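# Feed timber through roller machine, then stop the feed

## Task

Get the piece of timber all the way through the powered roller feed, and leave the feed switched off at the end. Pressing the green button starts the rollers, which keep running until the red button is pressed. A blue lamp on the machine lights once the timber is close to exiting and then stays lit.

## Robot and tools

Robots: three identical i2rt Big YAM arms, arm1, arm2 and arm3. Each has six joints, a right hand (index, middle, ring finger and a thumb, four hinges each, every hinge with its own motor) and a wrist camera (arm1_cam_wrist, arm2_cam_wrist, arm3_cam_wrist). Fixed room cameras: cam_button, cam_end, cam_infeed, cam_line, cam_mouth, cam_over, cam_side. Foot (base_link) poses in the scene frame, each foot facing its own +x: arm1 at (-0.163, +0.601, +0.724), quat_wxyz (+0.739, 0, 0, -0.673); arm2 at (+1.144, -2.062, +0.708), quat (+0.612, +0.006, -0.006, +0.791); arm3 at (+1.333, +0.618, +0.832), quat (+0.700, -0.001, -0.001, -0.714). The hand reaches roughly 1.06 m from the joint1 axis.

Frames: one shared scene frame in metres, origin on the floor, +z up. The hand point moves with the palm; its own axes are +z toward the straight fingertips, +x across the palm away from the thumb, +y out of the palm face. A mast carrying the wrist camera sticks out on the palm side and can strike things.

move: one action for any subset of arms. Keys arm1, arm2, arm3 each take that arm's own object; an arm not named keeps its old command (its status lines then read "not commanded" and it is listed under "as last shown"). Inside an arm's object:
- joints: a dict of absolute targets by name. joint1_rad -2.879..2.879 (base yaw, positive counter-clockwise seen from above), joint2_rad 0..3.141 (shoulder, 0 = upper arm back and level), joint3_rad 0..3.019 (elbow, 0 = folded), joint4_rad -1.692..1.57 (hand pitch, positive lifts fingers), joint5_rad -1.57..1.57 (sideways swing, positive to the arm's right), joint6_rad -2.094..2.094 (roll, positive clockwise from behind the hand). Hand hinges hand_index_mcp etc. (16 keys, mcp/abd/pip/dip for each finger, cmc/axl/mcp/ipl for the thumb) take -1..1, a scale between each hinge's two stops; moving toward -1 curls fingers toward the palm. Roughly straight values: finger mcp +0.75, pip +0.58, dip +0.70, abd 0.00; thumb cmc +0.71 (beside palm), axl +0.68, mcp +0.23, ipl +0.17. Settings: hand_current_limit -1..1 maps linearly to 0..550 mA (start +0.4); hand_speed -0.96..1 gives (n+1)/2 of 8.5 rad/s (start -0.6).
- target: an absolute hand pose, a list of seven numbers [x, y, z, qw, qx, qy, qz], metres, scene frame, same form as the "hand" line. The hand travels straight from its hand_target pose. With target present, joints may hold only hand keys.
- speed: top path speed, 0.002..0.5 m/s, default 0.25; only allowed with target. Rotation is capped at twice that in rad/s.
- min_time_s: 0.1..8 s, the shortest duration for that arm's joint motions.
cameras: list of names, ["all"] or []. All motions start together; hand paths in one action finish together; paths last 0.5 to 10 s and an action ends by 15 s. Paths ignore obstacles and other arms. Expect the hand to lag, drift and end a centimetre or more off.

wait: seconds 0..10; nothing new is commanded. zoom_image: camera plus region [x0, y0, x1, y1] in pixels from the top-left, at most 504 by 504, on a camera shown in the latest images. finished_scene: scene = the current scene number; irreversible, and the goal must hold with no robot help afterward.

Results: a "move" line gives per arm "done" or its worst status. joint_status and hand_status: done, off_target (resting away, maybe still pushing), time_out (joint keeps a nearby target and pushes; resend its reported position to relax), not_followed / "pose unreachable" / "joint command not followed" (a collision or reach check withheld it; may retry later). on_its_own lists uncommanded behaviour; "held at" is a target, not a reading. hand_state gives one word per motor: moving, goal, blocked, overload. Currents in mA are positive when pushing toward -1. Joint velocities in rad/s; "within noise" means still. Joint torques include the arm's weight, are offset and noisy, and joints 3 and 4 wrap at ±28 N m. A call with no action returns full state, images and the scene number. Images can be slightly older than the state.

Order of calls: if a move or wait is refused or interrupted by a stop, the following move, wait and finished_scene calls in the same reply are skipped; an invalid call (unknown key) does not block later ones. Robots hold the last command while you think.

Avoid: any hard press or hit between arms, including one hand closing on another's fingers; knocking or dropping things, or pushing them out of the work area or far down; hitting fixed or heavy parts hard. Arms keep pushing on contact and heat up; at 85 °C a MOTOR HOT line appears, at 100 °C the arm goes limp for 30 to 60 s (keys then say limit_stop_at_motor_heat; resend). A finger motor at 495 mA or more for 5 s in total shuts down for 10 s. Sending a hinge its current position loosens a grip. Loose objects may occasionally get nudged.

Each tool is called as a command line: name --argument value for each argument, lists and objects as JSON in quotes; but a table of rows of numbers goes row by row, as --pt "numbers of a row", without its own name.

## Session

move --arm1 '{"target": [-0.115, -0.055, 0.99, 0, 1, 0, 0], "speed": 0.25, "joints": {"hand_thumb_cmc": -0.571, "hand_thumb_mcp": 0.112, "hand_thumb_ipl": -0.535, "hand_current_limit": 0.6}}' --arm2 '{"target": [0.942, -1.673, 0.99, 0, -0.035, 0.999, 0], "speed": 0.25, "joints": {"hand_middle_mcp": -0.35, "hand_middle_pip": -0.7, "hand_middle_dip": -0.2, "hand_ring_mcp": -0.35, "hand_ring_pip": -0.7, "hand_ring_dip": -0.2}}' --arm3 '{"target": [1.66, 0.5, 1.08, 0.5, 0.866, 0, 0], "speed": 0.25, "joints": {"hand_current_limit": 0.7}}' --cameras '["cam_infeed", "cam_line", "cam_mouth", "cam_over", "cam_button"]'

Scene clock: 4.47 s.
Joint torques (N m): arm1=[1.9 -17.2 11.84 0.03 0.13 -0.11] | arm2=[0.85 -8.47 9.95 0.2 0.32 -0.05] | arm3=[0.38 -8.64 9.72 -0.2 1.18 -0.07]
Heat: arm1: hottest joint3_rad 32 °C; arm2: hottest joint1_rad 31 °C; arm3: hottest joint2_rad 30 °C.
move: arm1 off_target; arm2 off_target; arm3 off_target
Joint velocities: within noise
arm1.joint_positions: joint1_rad=+0.016 joint2_rad=+1.840 joint3_rad=+1.911 joint4_rad=-1.660 joint5_rad=-0.003 joint6_rad=+0.138 hand_index_mcp=+0.754 hand_index_abd=+0.001 hand_index_pip=+0.577 hand_index_dip=+0.696 hand_middle_mcp=+0.754 hand_middle_abd=+0.001 hand_middle_pip=+0.577 hand_middle_dip=+0.696 hand_ring_mcp=+0.754 hand_ring_abd=+0.001 hand_ring_pip=+0.577 hand_ring_dip=+0.696 hand_thumb_cmc=-0.568 hand_thumb_axl=+0.677 hand_thumb_mcp=+0.110 hand_thumb_ipl=-0.533 hand_current_limit=+0.600 hand_speed=-0.600
arm1.joint_status: all done
arm1.hand_state: goal,goal,goal,goal,goal,goal,goal,goal,goal,goal,goal,goal,goal,goal,goal,goal
arm1.index_mcp_current_ma: 0
arm1.index_abd_current_ma: 0
arm1.index_pip_current_ma: 0
arm1.index_dip_current_ma: 0
arm1.middle_mcp_current_ma: 0
arm1.middle_abd_current_ma: 0
arm1.middle_pip_current_ma: 0
arm1.middle_dip_current_ma: 0
arm1.ring_mcp_current_ma: 0
arm1.ring_abd_current_ma: 0
arm1.ring_pip_current_ma: 0
arm1.ring_dip_current_ma: 0
arm1.thumb_cmc_current_ma: 0
arm1.thumb_axl_current_ma: 0
arm1.thumb_mcp_current_ma: 0
arm1.thumb_ipl_current_ma: 0
arm1.hand_goal_index_mcp: 0.754
arm1.hand_goal_index_abd: 0.000
arm1.hand_goal_index_pip: 0.576
arm1.hand_goal_index_dip: 0.696
arm1.hand_goal_middle_mcp: 0.754
arm1.hand_goal_middle_abd: 0.000
arm1.hand_goal_middle_pip: 0.576
arm1.hand_goal_middle_dip: 0.696
arm1.hand_goal_ring_mcp: 0.754
arm1.hand_goal_ring_abd: 0.000
arm1.hand_goal_ring_pip: 0.576
arm1.hand_goal_ring_dip: 0.696
arm1.hand_goal_thumb_cmc: -0.570
arm1.hand_goal_thumb_axl: 0.678
arm1.hand_goal_thumb_mcp: 0.112
arm1.hand_goal_thumb_ipl: -0.534
arm1.hand: x=-0.1266 y=-0.0443 z=+0.9798 quat_wxyz=(-0.009, +1.000, -0.014, +0.000) (m; scene frame)
arm1.hand_target: x=-0.1150 y=-0.0543 z=+0.9901 quat_wxyz=(+0.001, +1.000, +0.000, +0.000) (m; scene frame)
arm1.hand_status: off_target (0.019 m and 2.0 deg from the pose sent, 0.616 m and 98.6 deg at the start)
arm2.joint_positions: joint1_rad=+0.368 joint2_rad=+1.334 joint3_rad=+1.328 joint4_rad=-1.600 joint5_rad=-0.010 joint6_rad=+0.557 hand_index_mcp=+0.755 hand_index_abd=+0.000 hand_index_pip=+0.577 hand_index_dip=+0.696 hand_middle_mcp=-0.336 hand_middle_abd=+0.000 hand_middle_pip=-0.698 hand_middle_dip=-0.197 hand_ring_mcp=-0.338 hand_ring_abd=+0.000 hand_ring_pip=-0.698 hand_ring_dip=-0.198 hand_thumb_cmc=+0.716 hand_thumb_axl=+0.677 hand_thumb_mcp=+0.224 hand_thumb_ipl=+0.168 hand_current_limit=+0.400 hand_speed=-0.600
arm2.joint_status: all done
arm2.hand_state: goal,goal,goal,goal,goal,goal,goal,goal,goal,goal,goal,goal,goal,goal,goal,goal
arm2.index_mcp_current_ma: 1
arm2.index_abd_current_ma: 0
arm2.index_pip_current_ma: 1
arm2.index_dip_current_ma: 0
arm2.middle_mcp_current_ma: 28
arm2.middle_abd_current_ma: 0
arm2.middle_pip_current_ma: 3
arm2.middle_dip_current_ma: 3
arm2.ring_mcp_current_ma: 23
arm2.ring_abd_current_ma: 0
arm2.ring_pip_current_ma: 2
arm2.ring_dip_current_ma: 3
arm2.thumb_cmc_current_ma: 2
arm2.thumb_axl_current_ma: -1
arm2.thumb_mcp_current_ma: -3
arm2.thumb_ipl_current_ma: 0
arm2.hand_goal_index_mcp: 0.754
arm2.hand_goal_index_abd: 0.000
arm2.hand_goal_index_pip: 0.576
arm2.hand_goal_index_dip: 0.696
arm2.hand_goal_middle_mcp: -0.350
arm2.hand_goal_middle_abd: 0.000
arm2.hand_goal_middle_pip: -0.700
arm2.hand_goal_middle_dip: -0.200
arm2.hand_goal_ring_mcp: -0.350
arm2.hand_goal_ring_abd: 0.000
arm2.hand_goal_ring_pip: -0.700
arm2.hand_goal_ring_dip: -0.200
arm2.hand_goal_thumb_cmc: 0.714
arm2.hand_goal_thumb_axl: 0.678
arm2.hand_goal_thumb_mcp: 0.226
arm2.hand_goal_thumb_ipl: 0.168
arm2.hand: x=+0.9433 y=-1.6784 z=+0.9777 quat_wxyz=(+0.004, -0.033, +0.999, -0.009) (m; scene frame)
arm2.hand_target: x=+0.9421 y=-1.6732 z=+0.9900 quat_wxyz=(+0.000, -0.035, +0.999, +0.000) (m; scene frame)
arm2.hand_status: off_target (0.013 m and 1.1 deg from the pose sent, 0.384 m and 60.2 deg at the start)
arm3.joint_positions: joint1_rad=+1.793 joint2_rad=+1.449 joint3_rad=+0.922 joint4_rad=-1.426 joint5_rad=+1.006 joint6_rad=+1.979 hand_index_mcp=+0.761 hand_index_abd=+0.000 hand_index_pip=+0.577 hand_index_dip=+0.696 hand_middle_mcp=+0.761 hand_middle_abd=+0.000 hand_middle_pip=+0.577 hand_middle_dip=+0.696 hand_ring_mcp=+0.760 hand_ring_abd=+0.000 hand_ring_pip=+0.577 hand_ring_dip=+0.696 hand_thumb_cmc=+0.721 hand_thumb_axl=+0.677 hand_thumb_mcp=+0.225 hand_thumb_ipl=+0.168 hand_current_limit=+0.700 hand_speed=-0.600
arm3.joint_status: all done
arm3.hand_state: goal,goal,goal,goal,goal,goal,goal,goal,goal,goal,goal,goal,goal,goal,goal,goal
arm3.index_mcp_current_ma: 6
arm3.index_abd_current_ma: 0
arm3.index_pip_current_ma: 0
arm3.index_dip_current_ma: 0
arm3.middle_mcp_current_ma: 6
arm3.middle_abd_current_ma: 0
arm3.middle_pip_current_ma: 0
arm3.middle_dip_current_ma: 0
arm3.ring_mcp_current_ma: 5
arm3.ring_abd_current_ma: 0
arm3.ring_pip_current_ma: 0
arm3.ring_dip_current_ma: 0
arm3.thumb_cmc_current_ma: 5
arm3.thumb_axl_current_ma: 0
arm3.thumb_mcp_current_ma: 0
arm3.thumb_ipl_current_ma: 0
arm3.hand_goal_index_mcp: 0.754
arm3.hand_goal_index_abd: 0.000
arm3.hand_goal_index_pip: 0.576
arm3.hand_goal_index_dip: 0.696
arm3.hand_goal_middle_mcp: 0.754
arm3.hand_goal_middle_abd: 0.000
arm3.hand_goal_middle_pip: 0.576
arm3.hand_goal_middle_dip: 0.696
arm3.hand_goal_ring_mcp: 0.754
arm3.hand_goal_ring_abd: 0.000
arm3.hand_goal_ring_pip: 0.576
arm3.hand_goal_ring_dip: 0.696
arm3.hand_goal_thumb_cmc: 0.714
arm3.hand_goal_thumb_axl: 0.678
arm3.hand_goal_thumb_mcp: 0.226
arm3.hand_goal_thumb_ipl: 0.168
arm3.hand: x=+1.6465 y=+0.4950 z=+1.0738 quat_wxyz=(+0.503, +0.864, +0.003, -0.017) (m; scene frame)
arm3.hand_target: x=+1.6594 y=+0.5001 z=+1.0801 quat_wxyz=(+0.500, +0.866, +0.000, +0.000) (m; scene frame)
arm3.hand_status: off_target (0.016 m and 2.0 deg from the pose sent, 0.474 m and 52.2 deg at the start)
pictures: cam_button, cam_infeed, cam_line, cam_mouth, cam_over
Images, in order (width x height): cam_button 896x504, cam_infeed 896x504, cam_line 896x504, cam_mouth 896x504, cam_over 896x504.

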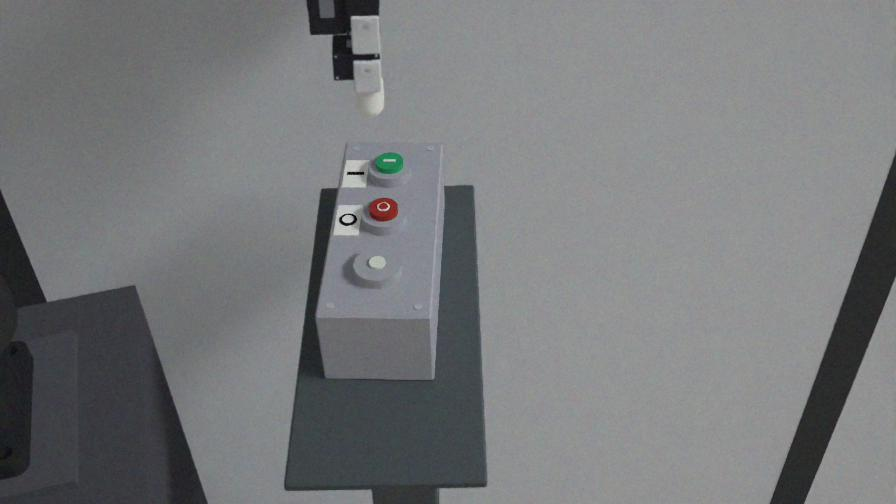

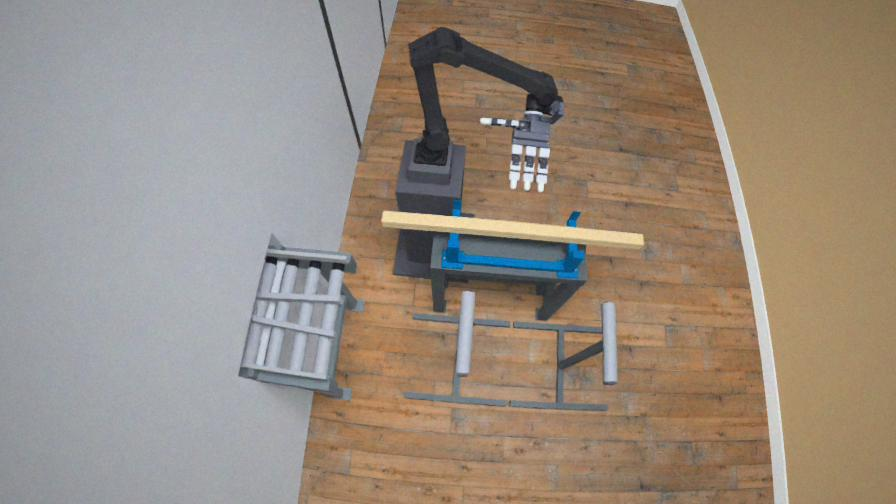

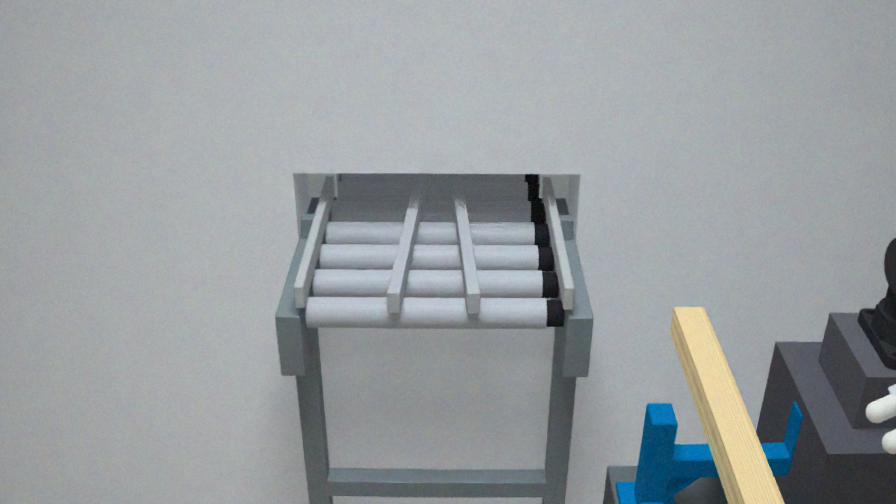

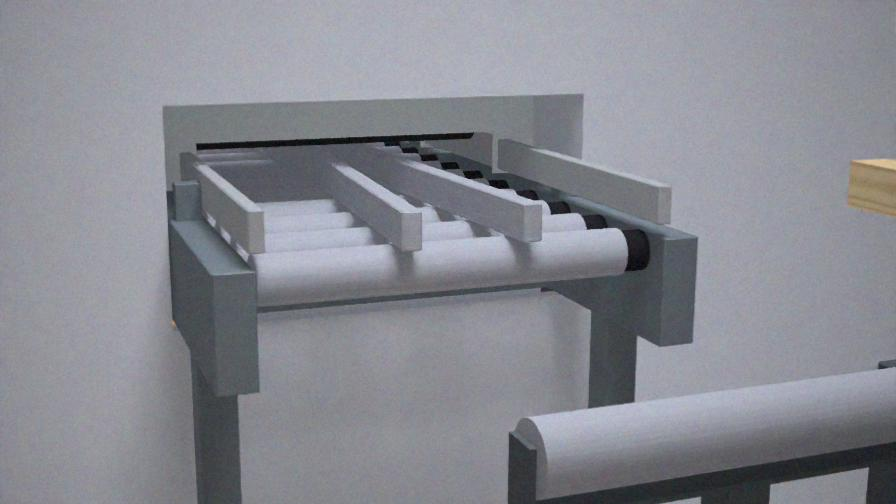

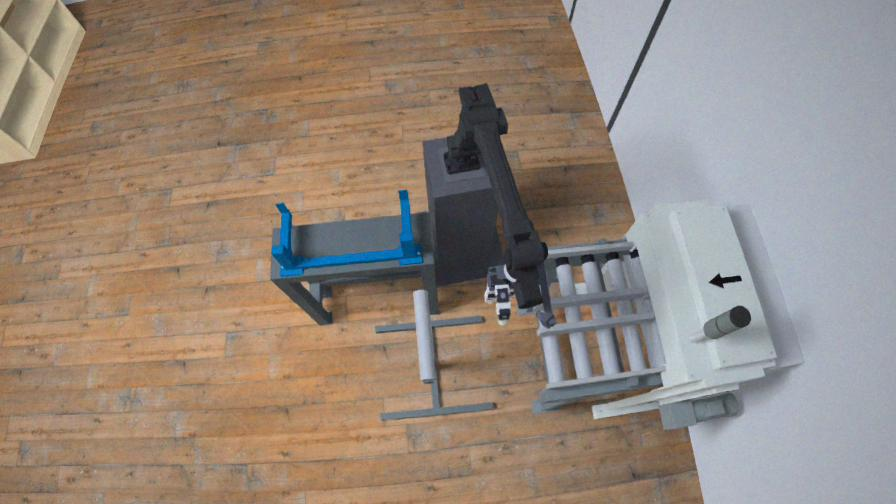

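zoom_image --camera "cam_infeed" --region '[370, 180, 670, 350]'

zoom_image --camera "cam_line" --region '[260, 160, 620, 400]'

Scaled by 1.680 from the camera's 896x504 image, which has a finer 1280x720 frame.

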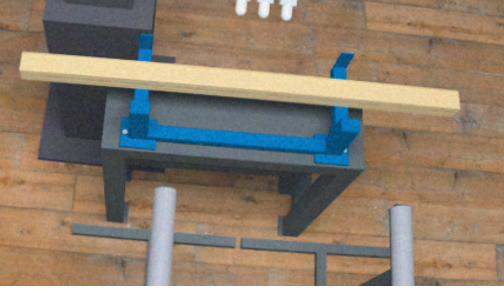

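Scaled by 1.400 from the camera's 896x504 image, which has a finer 1280x720 frame.

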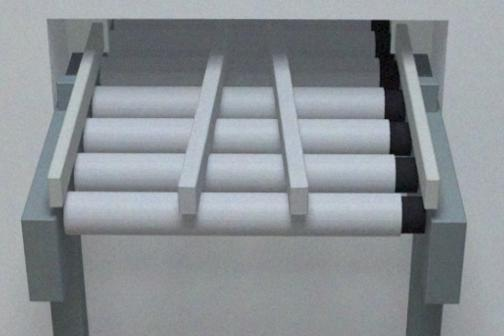

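move --arm3 '{"target": [1.65, 0.513, 0.82, 0.5, 0.866, 0, 0], "speed": 0.25, "joints": {"hand_thumb_cmc": -0.571}}'

move --arm3 '{"target": [1.65, 0.513, 0.787, 0.5, 0.866, 0, 0], "speed": 0.12}'

move --arm3 '{"target": [1.65, 0.473, 0.762, 0.5255, 0.8508, 0, 0], "speed": 0.12}' --cameras '["cam_infeed", "cam_line", "arm3_cam_wrist"]'

Scene clock: 24.80 s.
Joint torques (N m): arm1=[1.96 -17.38 11.82 -0.1 0.12 -0.08] | arm2=[0.85 -8.41 9.96 0.21 0.32 -0.05] | arm3=[0.62 -11.52 3.04 -0.29 1.2 0.15]
Heat: arm1: hottest joint3_rad 39 °C; arm2: hottest joint3_rad 33 °C; arm3: hottest joint2_rad 30 °C.
move: arm3 done
Joint velocities: within noise
arm1, arm2: as last shown
arm1.joint_positions: joint1_rad=+0.016 joint2_rad=+1.840 joint3_rad=+1.911 joint4_rad=-1.661 joint5_rad=-0.003 joint6_rad=+0.138 hand_index_mcp=+0.754 hand_index_abd=+0.001 hand_index_pip=+0.577 hand_index_dip=+0.696 hand_middle_mcp=+0.754 hand_middle_abd=+0.001 hand_middle_pip=+0.577 hand_middle_dip=+0.696 hand_ring_mcp=+0.754 hand_ring_abd=+0.001 hand_ring_pip=+0.577 hand_ring_dip=+0.696 hand_thumb_cmc=-0.568 hand_thumb_axl=+0.677 hand_thumb_mcp=+0.110 hand_thumb_ipl=-0.533 hand_current_limit=+0.600 hand_speed=-0.600
arm1.hand: x=-0.1265 y=-0.0442 z=+0.9798 quat_wxyz=(-0.010, +1.000, -0.014, +0.000) (m; scene frame)
arm1.hand_target: x=-0.1150 y=-0.0542 z=+0.9901 quat_wxyz=(+0.001, +1.000, +0.000, +0.000) (m; scene frame)
arm3.joint_positions: joint1_rad=+1.835 joint2_rad=+2.051 joint3_rad=+0.797 joint4_rad=-0.737 joint5_rad=+0.989 joint6_rad=+2.039 hand_index_mcp=+0.761 hand_index_abd=+0.000 hand_index_pip=+0.577 hand_index_dip=+0.696 hand_middle_mcp=+0.761 hand_middle_abd=+0.000 hand_middle_pip=+0.577 hand_middle_dip=+0.696 hand_ring_mcp=+0.760 hand_ring_abd=+0.000 hand_ring_pip=+0.577 hand_ring_dip=+0.696 hand_thumb_cmc=-0.566 hand_thumb_axl=+0.677 hand_thumb_mcp=+0.225 hand_thumb_ipl=+0.168 hand_current_limit=+0.700 hand_speed=-0.600
arm3.joint_status: all done
arm3.hand_state: goal,goal,goal,goal,goal,goal,goal,goal,goal,goal,goal,goal,goal,goal,goal,goal
arm3.index_mcp_current_ma: 6
arm3.index_abd_current_ma: 0
arm3.index_pip_current_ma: 0
arm3.index_dip_current_ma: 0
arm3.middle_mcp_current_ma: 6
arm3.middle_abd_current_ma: 0
arm3.middle_pip_current_ma: 0
arm3.middle_dip_current_ma: 0
arm3.ring_mcp_current_ma: 5
arm3.ring_abd_current_ma: 0
arm3.ring_pip_current_ma: 0
arm3.ring_dip_current_ma: 0
arm3.thumb_cmc_current_ma: 2
arm3.thumb_axl_current_ma: 0
arm3.thumb_mcp_current_ma: 0
arm3.thumb_ipl_current_ma: 0
arm3.hand_goal_index_mcp: 0.754
arm3.hand_goal_index_abd: 0.000
arm3.hand_goal_index_pip: 0.576
arm3.hand_goal_index_dip: 0.696
arm3.hand_goal_middle_mcp: 0.754
arm3.hand_goal_middle_abd: 0.000
arm3.hand_goal_middle_pip: 0.576
arm3.hand_goal_middle_dip: 0.696
arm3.hand_goal_ring_mcp: 0.754
arm3.hand_goal_ring_abd: 0.000
arm3.hand_goal_ring_pip: 0.576
arm3.hand_goal_ring_dip: 0.696
arm3.hand_goal_thumb_cmc: -0.570
arm3.hand_goal_thumb_axl: 0.678
arm3.hand_goal_thumb_mcp: 0.226
arm3.hand_goal_thumb_ipl: 0.168
arm3.hand: x=+1.6440 y=+0.5083 z=+0.8231 quat_wxyz=(+0.500, +0.866, +0.002, -0.011) (m; scene frame)
arm3.hand_target: x=+1.6499 y=+0.5129 z=+0.8201 quat_wxyz=(+0.500, +0.866, +0.000, +0.000) (m; scene frame)
arm3.hand_status: done (0.008 m and 1.3 deg from the pose sent, 0.255 m and 2.0 deg at the start)
pictures: none

Scene clock: 25.97 s.
Joint torques (N m): arm1=[2.08 -17.38 11.82 -0.1 0.11 -0.09] | arm2=[0.79 -8.35 9.95 0.21 0.32 -0.05] | arm3=[0.44 -11.87 2.28 -0.29 1.19 0.14]
Heat: arm1: hottest joint3_rad 39 °C; arm2: hottest joint3_rad 33 °C; arm3: hottest joint2_rad 30 °C.
move: arm3 done
Joint velocities: within noise
arm1, arm2: as last shown
arm3.joint_positions: joint1_rad=+1.835 joint2_rad=+2.146 joint3_rad=+0.819 joint4_rad=-0.659 joint5_rad=+0.990 joint6_rad=+2.040 hand_index_mcp=+0.761 hand_index_abd=+0.000 hand_index_pip=+0.577 hand_index_dip=+0.696 hand_middle_mcp=+0.761 hand_middle_abd=+0.000 hand_middle_pip=+0.577 hand_middle_dip=+0.696 hand_ring_mcp=+0.760 hand_ring_abd=+0.000 hand_ring_pip=+0.577 hand_ring_dip=+0.696 hand_thumb_cmc=-0.566 hand_thumb_axl=+0.677 hand_thumb_mcp=+0.225 hand_thumb_ipl=+0.168 hand_current_limit=+0.700 hand_speed=-0.600
arm3.joint_status: not commanded
arm3.hand_state: goal,goal,goal,goal,goal,goal,goal,goal,goal,goal,goal,goal,goal,goal,goal,goal
arm3.index_mcp_current_ma: 6
arm3.index_abd_current_ma: 0
arm3.index_pip_current_ma: 0
arm3.index_dip_current_ma: 0
arm3.middle_mcp_current_ma: 6
arm3.middle_abd_current_ma: 0
arm3.middle_pip_current_ma: 0
arm3.middle_dip_current_ma: 0
arm3.ring_mcp_current_ma: 5
arm3.ring_abd_current_ma: 0
arm3.ring_pip_current_ma: 0
arm3.ring_dip_current_ma: 0
arm3.thumb_cmc_current_ma: 2
arm3.thumb_axl_current_ma: 0
arm3.thumb_mcp_current_ma: 0
arm3.thumb_ipl_current_ma: 0
arm3.hand_goal_index_mcp: 0.754
arm3.hand_goal_index_abd: 0.000
arm3.hand_goal_index_pip: 0.576
arm3.hand_goal_index_dip: 0.696
arm3.hand_goal_middle_mcp: 0.754
arm3.hand_goal_middle_abd: 0.000
arm3.hand_goal_middle_pip: 0.576
arm3.hand_goal_middle_dip: 0.696
arm3.hand_goal_ring_mcp: 0.754
arm3.hand_goal_ring_abd: 0.000
arm3.hand_goal_ring_pip: 0.576
arm3.hand_goal_ring_dip: 0.696
arm3.hand_goal_thumb_cmc: -0.570
arm3.hand_goal_thumb_axl: 0.678
arm3.hand_goal_thumb_mcp: 0.226
arm3.hand_goal_thumb_ipl: 0.168
arm3.hand: x=+1.6458 y=+0.5086 z=+0.7914 quat_wxyz=(+0.500, +0.866, +0.001, -0.008) (m; scene frame)
arm3.hand_target: x=+1.6499 y=+0.5129 z=+0.7870 quat_wxyz=(+0.500, +0.866, +0.000, +0.000) (m; scene frame)
arm3.hand_status: done (0.007 m and 0.9 deg from the pose sent, 0.037 m and 1.2 deg at the start)
pictures: none

Scene clock: 27.63 s.
Joint torques (N m): arm1=[1.96 -17.26 11.81 -0.12 0.11 -0.1] | arm2=[0.85 -8.35 9.96 0.23 0.32 -0.06] | arm3=[-6.3 -8.47 0.61 0.98 2.1 -0.19]
Heat: arm1: hottest joint3_rad 39 °C; arm2: hottest joint3_rad 33 °C; arm3: hottest joint2_rad 31 °C.
move: arm3 off_target
Joint velocities: within noise
arm1, arm2: as last shown
arm3.joint_positions: joint1_rad=+1.823 joint2_rad=+2.181 joint3_rad=+0.821 joint4_rad=-0.474 joint5_rad=+1.057 joint6_rad=+1.928 hand_index_mcp=+0.749 hand_index_abd=+0.217 hand_index_pip=+0.557 hand_index_dip=+0.673 hand_middle_mcp=+0.760 hand_middle_abd=+0.003 hand_middle_pip=+0.576 hand_middle_dip=+0.695 hand_ring_mcp=+0.760 hand_ring_abd=+0.000 hand_ring_pip=+0.577 hand_ring_dip=+0.696 hand_thumb_cmc=-0.567 hand_thumb_axl=+0.677 hand_thumb_mcp=+0.225 hand_thumb_ipl=+0.168 hand_current_limit=+0.700 hand_speed=-0.600
arm3.joint_status: not commanded
arm3.hand_state: goal,blocked,goal,blocked,goal,goal,goal,goal,goal,goal,goal,goal,goal,goal,goal,goal
arm3.index_mcp_current_ma: -4
arm3.index_abd_current_ma: 468
arm3.index_pip_current_ma: -25
arm3.index_dip_current_ma: -33
arm3.middle_mcp_current_ma: 5
arm3.middle_abd_current_ma: 1
arm3.middle_pip_current_ma: 0
arm3.middle_dip_current_ma: 0
arm3.ring_mcp_current_ma: 5
arm3.ring_abd_current_ma: 0
arm3.ring_pip_current_ma: 0
arm3.ring_dip_current_ma: 0
arm3.thumb_cmc_current_ma: 2
arm3.thumb_axl_current_ma: 0
arm3.thumb_mcp_current_ma: -1
arm3.thumb_ipl_current_ma: 0
arm3.hand_goal_index_mcp: 0.754
arm3.hand_goal_index_abd: 0.000
arm3.hand_goal_index_pip: 0.576
arm3.hand_goal_index_dip: 0.696
arm3.hand_goal_middle_mcp: 0.754
arm3.hand_goal_middle_abd: 0.000
arm3.hand_goal_middle_pip: 0.576
arm3.hand_goal_middle_dip: 0.696
arm3.hand_goal_ring_mcp: 0.754
arm3.hand_goal_ring_abd: 0.000
arm3.hand_goal_ring_pip: 0.576
arm3.hand_goal_ring_dip: 0.696
arm3.hand_goal_thumb_cmc: -0.570
arm3.hand_goal_thumb_axl: 0.678
arm3.hand_goal_thumb_mcp: 0.226
arm3.hand_goal_thumb_ipl: 0.168
arm3.hand: x=+1.6675 y=+0.5049 z=+0.7797 quat_wxyz=(+0.512, +0.858, +0.013, +0.036) (m; scene frame)
arm3.hand_target: x=+1.6477 y=+0.4770 z=+0.7640 quat_wxyz=(+0.524, +0.852, +0.000, -0.001) (m; scene frame)
arm3.hand_status: off_target (0.040 m and 4.7 deg from the pose sent, 0.046 m and 3.5 deg at the start)
pictures: arm3_cam_wrist, cam_infeed, cam_line
Images, in order (width x height): arm3_cam_wrist 672x504, cam_infeed 896x504, cam_line 896x504.

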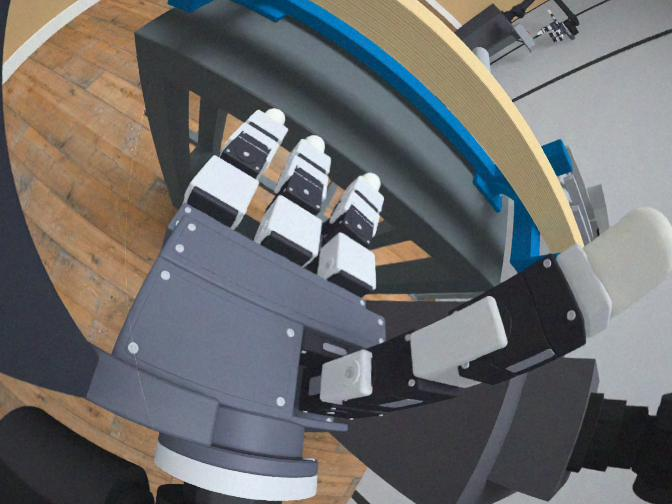

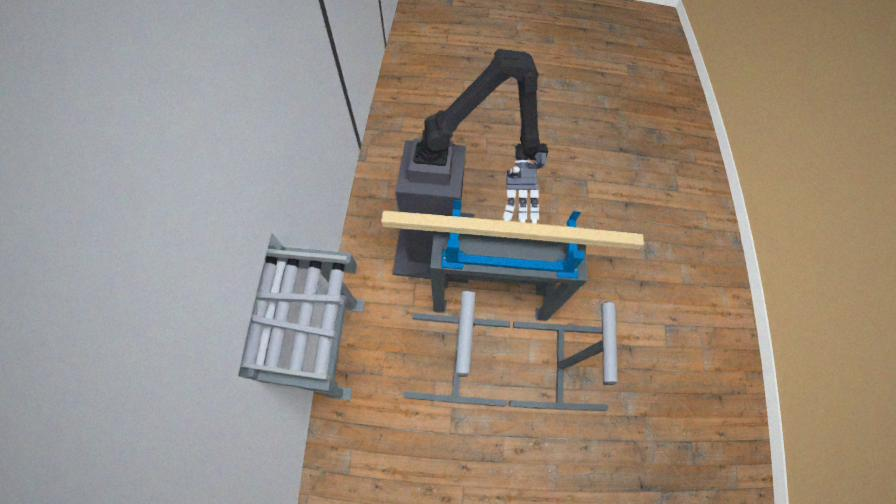

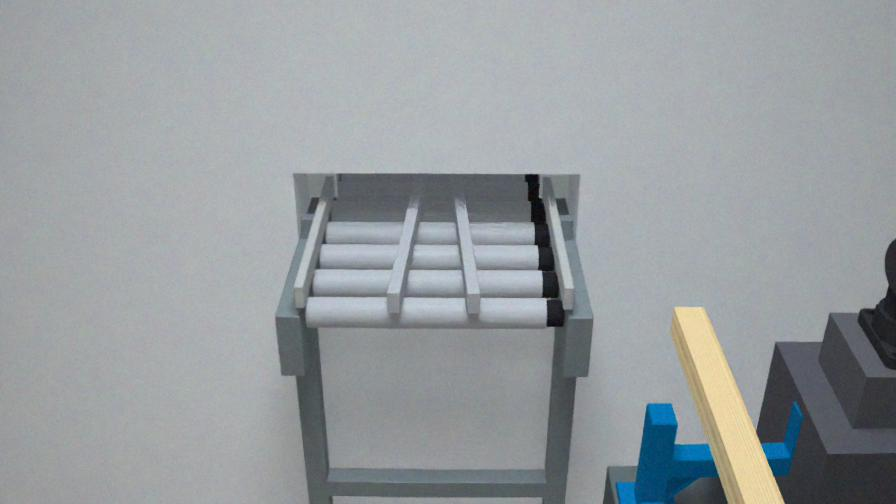

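move --arm3 '{"target": [1.655, 0.52, 0.80, 0.5, 0.866, 0, 0], "speed": 0.12}' --cameras '["arm3_cam_wrist", "cam_infeed", "cam_mouth"]'

zoom_image --camera "arm3_cam_wrist" --region '[140, 0, 580, 330]'

zoom_image --camera "cam_infeed" --region '[430, 130, 610, 290]'

Scene clock: 44.97 s.
Joint torques (N m): arm1=[2.14 -17.38 11.82 -0.06 0.12 -0.08] | arm2=[0.85 -8.35 9.95 0.23 0.32 -0.05] | arm3=[0.15 -13.63 2.55 -0.9 1 0.12]
Heat: arm1: hottest joint3_rad 42 °C; arm2: hottest joint3_rad 35 °C; arm3: hottest joint2_rad 31 °C.
move: arm3 done
Joint velocities: within noise
arm1, arm2: as last shown
arm3.joint_positions: joint1_rad=+1.852 joint2_rad=+2.139 joint3_rad=+0.833 joint4_rad=-0.705 joint5_rad=+0.988 joint6_rad=+2.064 hand_index_mcp=+0.760 hand_index_abd=+0.003 hand_index_pip=+0.575 hand_index_dip=+0.693 hand_middle_mcp=+0.760 hand_middle_abd=+0.003 hand_middle_pip=+0.576 hand_middle_dip=+0.695 hand_ring_mcp=+0.760 hand_ring_abd=+0.000 hand_ring_pip=+0.577 hand_ring_dip=+0.696 hand_thumb_cmc=-0.567 hand_thumb_axl=+0.677 hand_thumb_mcp=+0.225 hand_thumb_ipl=+0.168 hand_current_limit=+0.700 hand_speed=-0.600
arm3.joint_status: not commanded
arm3.hand_state: goal,goal,goal,goal,goal,goal,goal,goal,goal,goal,goal,goal,goal,goal,goal,goal
arm3.index_mcp_current_ma: 5
arm3.index_abd_current_ma: 2
arm3.index_pip_current_ma: 0
arm3.index_dip_current_ma: -1
arm3.middle_mcp_current_ma: 5
arm3.middle_abd_current_ma: 1
arm3.middle_pip_current_ma: 0
arm3.middle_dip_current_ma: 0
arm3.ring_mcp_current_ma: 5
arm3.ring_abd_current_ma: 0
arm3.ring_pip_current_ma: 0
arm3.ring_dip_current_ma: 0
arm3.thumb_cmc_current_ma: 2
arm3.thumb_axl_current_ma: 0
arm3.thumb_mcp_current_ma: -1
arm3.thumb_ipl_current_ma: 0
arm3.hand_goal_index_mcp: 0.754
arm3.hand_goal_index_abd: 0.000
arm3.hand_goal_index_pip: 0.576
arm3.hand_goal_index_dip: 0.696
arm3.hand_goal_middle_mcp: 0.754
arm3.hand_goal_middle_abd: 0.000
arm3.hand_goal_middle_pip: 0.576
arm3.hand_goal_middle_dip: 0.696
arm3.hand_goal_ring_mcp: 0.754
arm3.hand_goal_ring_abd: 0.000
arm3.hand_goal_ring_pip: 0.576
arm3.hand_goal_ring_dip: 0.696
arm3.hand_goal_thumb_cmc: -0.570
arm3.hand_goal_thumb_axl: 0.678
arm3.hand_goal_thumb_mcp: 0.226
arm3.hand_goal_thumb_ipl: 0.168
arm3.hand: x=+1.6488 y=+0.5152 z=+0.7968 quat_wxyz=(+0.502, +0.865, +0.004, -0.009) (m; scene frame)
arm3.hand_target: x=+1.6550 y=+0.5200 z=+0.8000 quat_wxyz=(+0.500, +0.866, +0.000, +0.000) (m; scene frame)
arm3.hand_status: done (0.008 m and 1.1 deg from the pose sent, 0.028 m and 4.7 deg at the start)
pictures: arm3_cam_wrist, cam_infeed, cam_mouth
Images, in order (width x height): arm3_cam_wrist 672x504, cam_infeed 896x504, cam_mouth 896x504.

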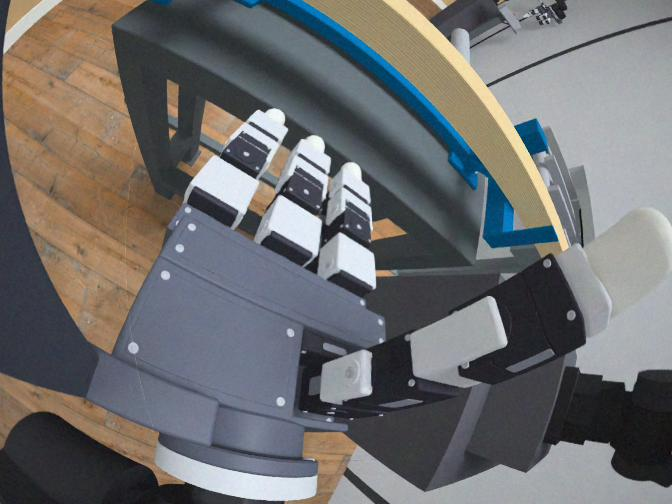

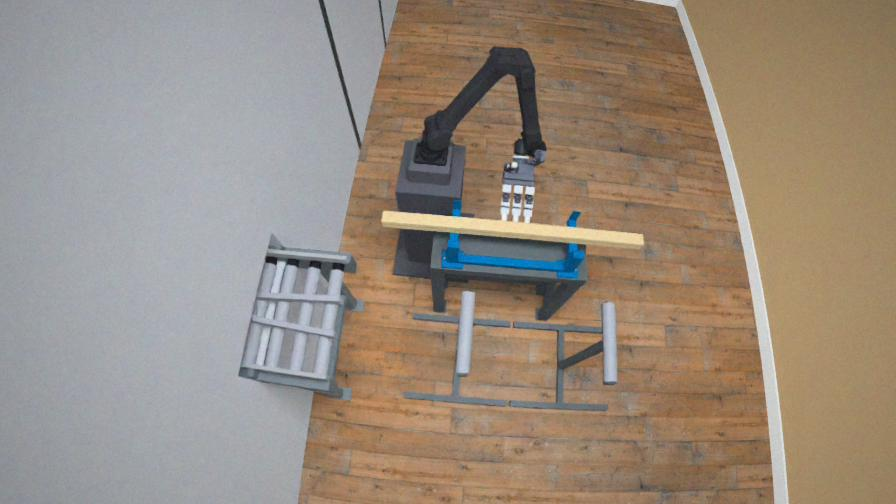

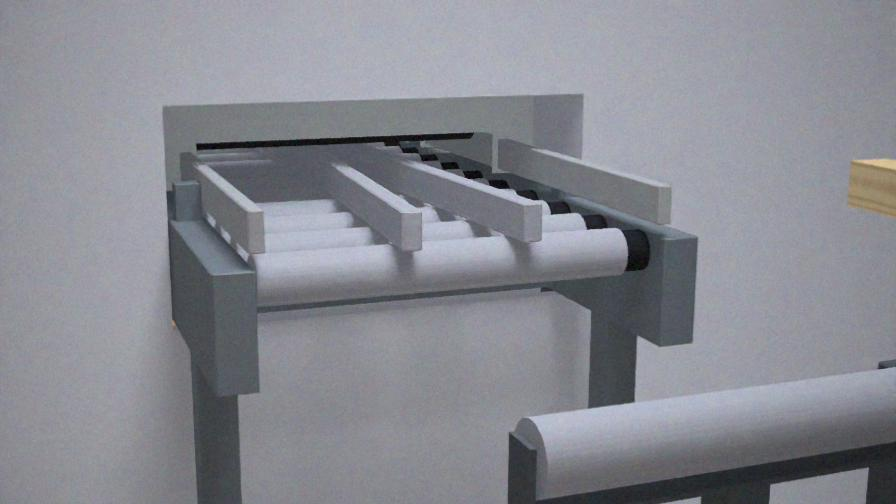

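Scaled by 1.145 from the camera's 672x504 image, which has a finer 960x720 frame.

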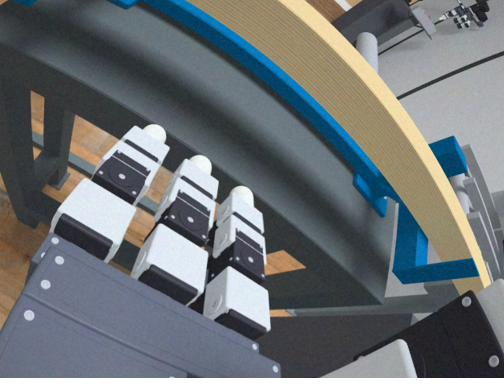

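Scaled by 2.800 from the camera's 896x504 image, which has a finer 1280x720 frame.

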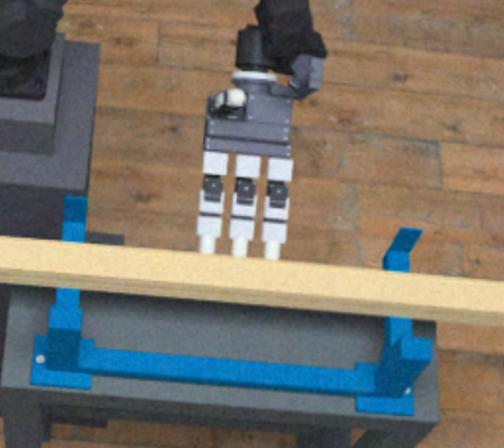

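move --arm3 '{"target": [1.646, 0.512, 0.803, 0.5736, 0.8192, 0, 0], "speed": 0.15}'

move --arm3 '{"target": [1.646, 0.432, 0.794, 0.5736, 0.8192, 0, 0], "speed": 0.1}' --cameras '["arm3_cam_wrist", "cam_infeed"]'

zoom_image --camera "cam_infeed" --region '[430, 130, 610, 290]'

Scene clock: 97.00 s.
Joint torques (N m): arm1=[1.9 -17.32 11.78 -0.1 0.12 -0.1] | arm2=[0.79 -8.41 9.95 0.23 0.32 -0.05] | arm3=[-0.32 -11.81 0.76 -0.31 1.24 0.1]
Heat: arm1: hottest joint3_rad 46 °C; arm2: hottest joint3_rad 37 °C; arm3: hottest joint2_rad 33 °C.
move: arm3 off_target
Joint velocities: within noise
arm1, arm2: as last shown
arm3.joint_positions: joint1_rad=+1.852 joint2_rad=+2.180 joint3_rad=+0.817 joint4_rad=-0.675 joint5_rad=+1.135 joint6_rad=+2.071 hand_index_mcp=+0.761 hand_index_abd=+0.003 hand_index_pip=+0.575 hand_index_dip=+0.693 hand_middle_mcp=+0.761 hand_middle_abd=+0.003 hand_middle_pip=+0.576 hand_middle_dip=+0.695 hand_ring_mcp=+0.760 hand_ring_abd=+0.000 hand_ring_pip=+0.577 hand_ring_dip=+0.696 hand_thumb_cmc=-0.567 hand_thumb_axl=+0.677 hand_thumb_mcp=+0.225 hand_thumb_ipl=+0.168 hand_current_limit=+0.700 hand_speed=-0.600
arm3.joint_status: not commanded
arm3.hand_state: goal,goal,goal,goal,goal,goal,goal,goal,goal,goal,goal,goal,goal,goal,goal,goal
arm3.index_mcp_current_ma: 6
arm3.index_abd_current_ma: 2
arm3.index_pip_current_ma: 0
arm3.index_dip_current_ma: -1
arm3.middle_mcp_current_ma: 6
arm3.middle_abd_current_ma: 1
arm3.middle_pip_current_ma: 0
arm3.middle_dip_current_ma: 0
arm3.ring_mcp_current_ma: 5
arm3.ring_abd_current_ma: 0
arm3.ring_pip_current_ma: 0
arm3.ring_dip_current_ma: 0
arm3.thumb_cmc_current_ma: 2
arm3.thumb_axl_current_ma: 0
arm3.thumb_mcp_current_ma: -1
arm3.thumb_ipl_current_ma: 0
arm3.hand_goal_index_mcp: 0.754
arm3.hand_goal_index_abd: 0.000
arm3.hand_goal_index_pip: 0.576
arm3.hand_goal_index_dip: 0.696
arm3.hand_goal_middle_mcp: 0.754
arm3.hand_goal_middle_abd: 0.000
arm3.hand_goal_middle_pip: 0.576
arm3.hand_goal_middle_dip: 0.696
arm3.hand_goal_ring_mcp: 0.754
arm3.hand_goal_ring_abd: 0.000
arm3.hand_goal_ring_pip: 0.576
arm3.hand_goal_ring_dip: 0.696
arm3.hand_goal_thumb_cmc: -0.570
arm3.hand_goal_thumb_axl: 0.678
arm3.hand_goal_thumb_mcp: 0.226
arm3.hand_goal_thumb_ipl: 0.168
arm3.hand: x=+1.6496 y=+0.5113 z=+0.8074 quat_wxyz=(+0.559, +0.829, +0.026, +0.012) (m; scene frame)
arm3.hand_target: x=+1.6463 y=+0.5112 z=+0.8031 quat_wxyz=(+0.561, +0.828, +0.026, +0.013) (m; scene frame)
arm3.hand_status: off_target (0.006 m and 3.9 deg from the pose sent, 0.007 m and 9.8 deg at the start; a joint's target at an end of its range on 37 of 39 steps)
pictures: none

Scene clock: 99.13 s.
Joint torques (N m): arm1=[1.96 -17.26 11.79 -0.03 0.13 -0.1] | arm2=[0.85 -8.35 9.96 0.2 0.32 -0.05] | arm3=[-0.85 -11.99 0.54 0.38 1.42 -0.05]
Heat: arm1: hottest joint3_rad 46 °C; arm2: hottest joint3_rad 37 °C; arm3: hottest joint2_rad 33 °C.
move: arm3 done
Joint velocities: within noise
arm1, arm2: as last shown
arm3.joint_positions: joint1_rad=+1.621 joint2_rad=+2.190 joint3_rad=+0.741 joint4_rad=-0.171 joint5_rad=+1.216 joint6_rad=+1.641 hand_index_mcp=+0.761 hand_index_abd=+0.003 hand_index_pip=+0.575 hand_index_dip=+0.693 hand_middle_mcp=+0.761 hand_middle_abd=+0.003 hand_middle_pip=+0.576 hand_middle_dip=+0.695 hand_ring_mcp=+0.760 hand_ring_abd=+0.000 hand_ring_pip=+0.577 hand_ring_dip=+0.696 hand_thumb_cmc=-0.567 hand_thumb_axl=+0.677 hand_thumb_mcp=+0.225 hand_thumb_ipl=+0.168 hand_current_limit=+0.700 hand_speed=-0.600
arm3.joint_status: not commanded
arm3.hand_state: goal,goal,goal,goal,goal,goal,goal,goal,goal,goal,goal,goal,goal,goal,goal,goal
arm3.index_mcp_current_ma: 7
arm3.index_abd_current_ma: 2
arm3.index_pip_current_ma: 0
arm3.index_dip_current_ma: -1
arm3.middle_mcp_current_ma: 6
arm3.middle_abd_current_ma: 1
arm3.middle_pip_current_ma: 0
arm3.middle_dip_current_ma: 0
arm3.ring_mcp_current_ma: 5
arm3.ring_abd_current_ma: 0
arm3.ring_pip_current_ma: 0
arm3.ring_dip_current_ma: 0
arm3.thumb_cmc_current_ma: 2
arm3.thumb_axl_current_ma: 0
arm3.thumb_mcp_current_ma: -1
arm3.thumb_ipl_current_ma: 0
arm3.hand_goal_index_mcp: 0.754
arm3.hand_goal_index_abd: 0.000
arm3.hand_goal_index_pip: 0.576
arm3.hand_goal_index_dip: 0.696
arm3.hand_goal_middle_mcp: 0.754
arm3.hand_goal_middle_abd: 0.000
arm3.hand_goal_middle_pip: 0.576
arm3.hand_goal_middle_dip: 0.696
arm3.hand_goal_ring_mcp: 0.754
arm3.hand_goal_ring_abd: 0.000
arm3.hand_goal_ring_pip: 0.576
arm3.hand_goal_ring_dip: 0.696
arm3.hand_goal_thumb_cmc: -0.570
arm3.hand_goal_thumb_axl: 0.678
arm3.hand_goal_thumb_mcp: 0.226
arm3.hand_goal_thumb_ipl: 0.168
arm3.hand: x=+1.6502 y=+0.4350 z=+0.7974 quat_wxyz=(+0.573, +0.820, -0.003, +0.008) (m; scene frame)
arm3.hand_target: x=+1.6459 y=+0.4322 z=+0.7941 quat_wxyz=(+0.574, +0.819, +0.000, +0.000) (m; scene frame)
arm3.hand_status: done (0.006 m and 1.0 deg from the pose sent, 0.080 m and 3.9 deg at the start)
pictures: arm3_cam_wrist, cam_infeed
Images, in order (width x height): arm3_cam_wrist 672x504, cam_infeed 896x504.

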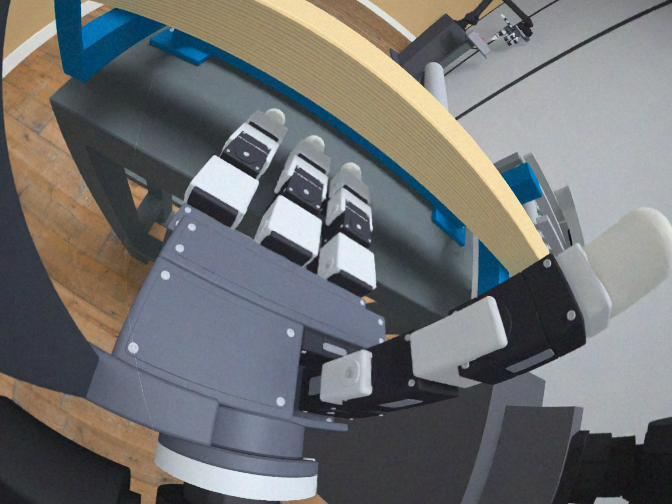

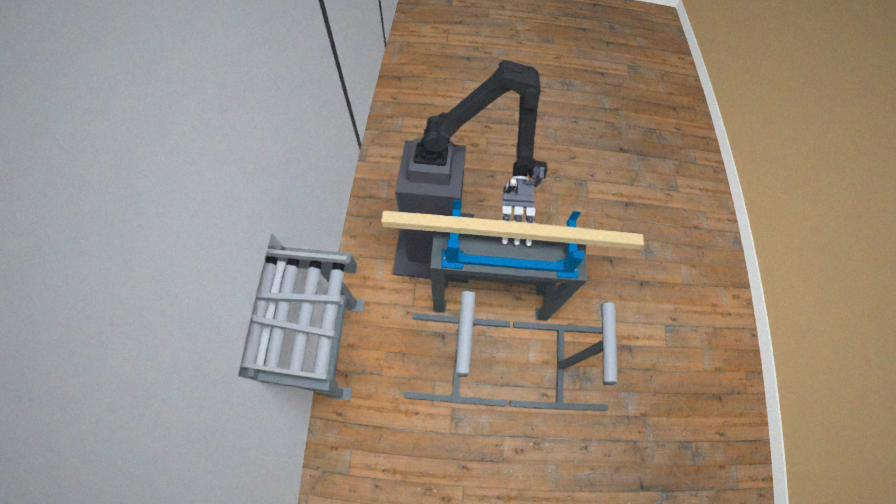

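Scaled by 2.800 from the camera's 896x504 image, which has a finer 1280x720 frame.

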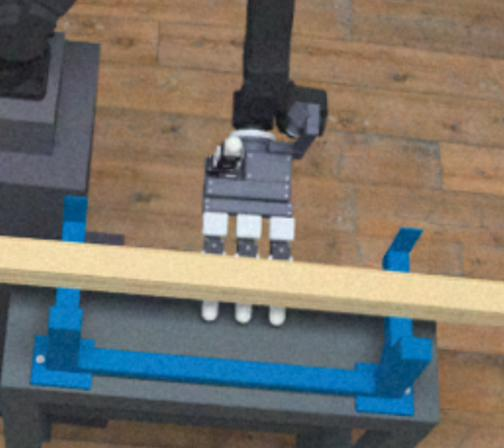

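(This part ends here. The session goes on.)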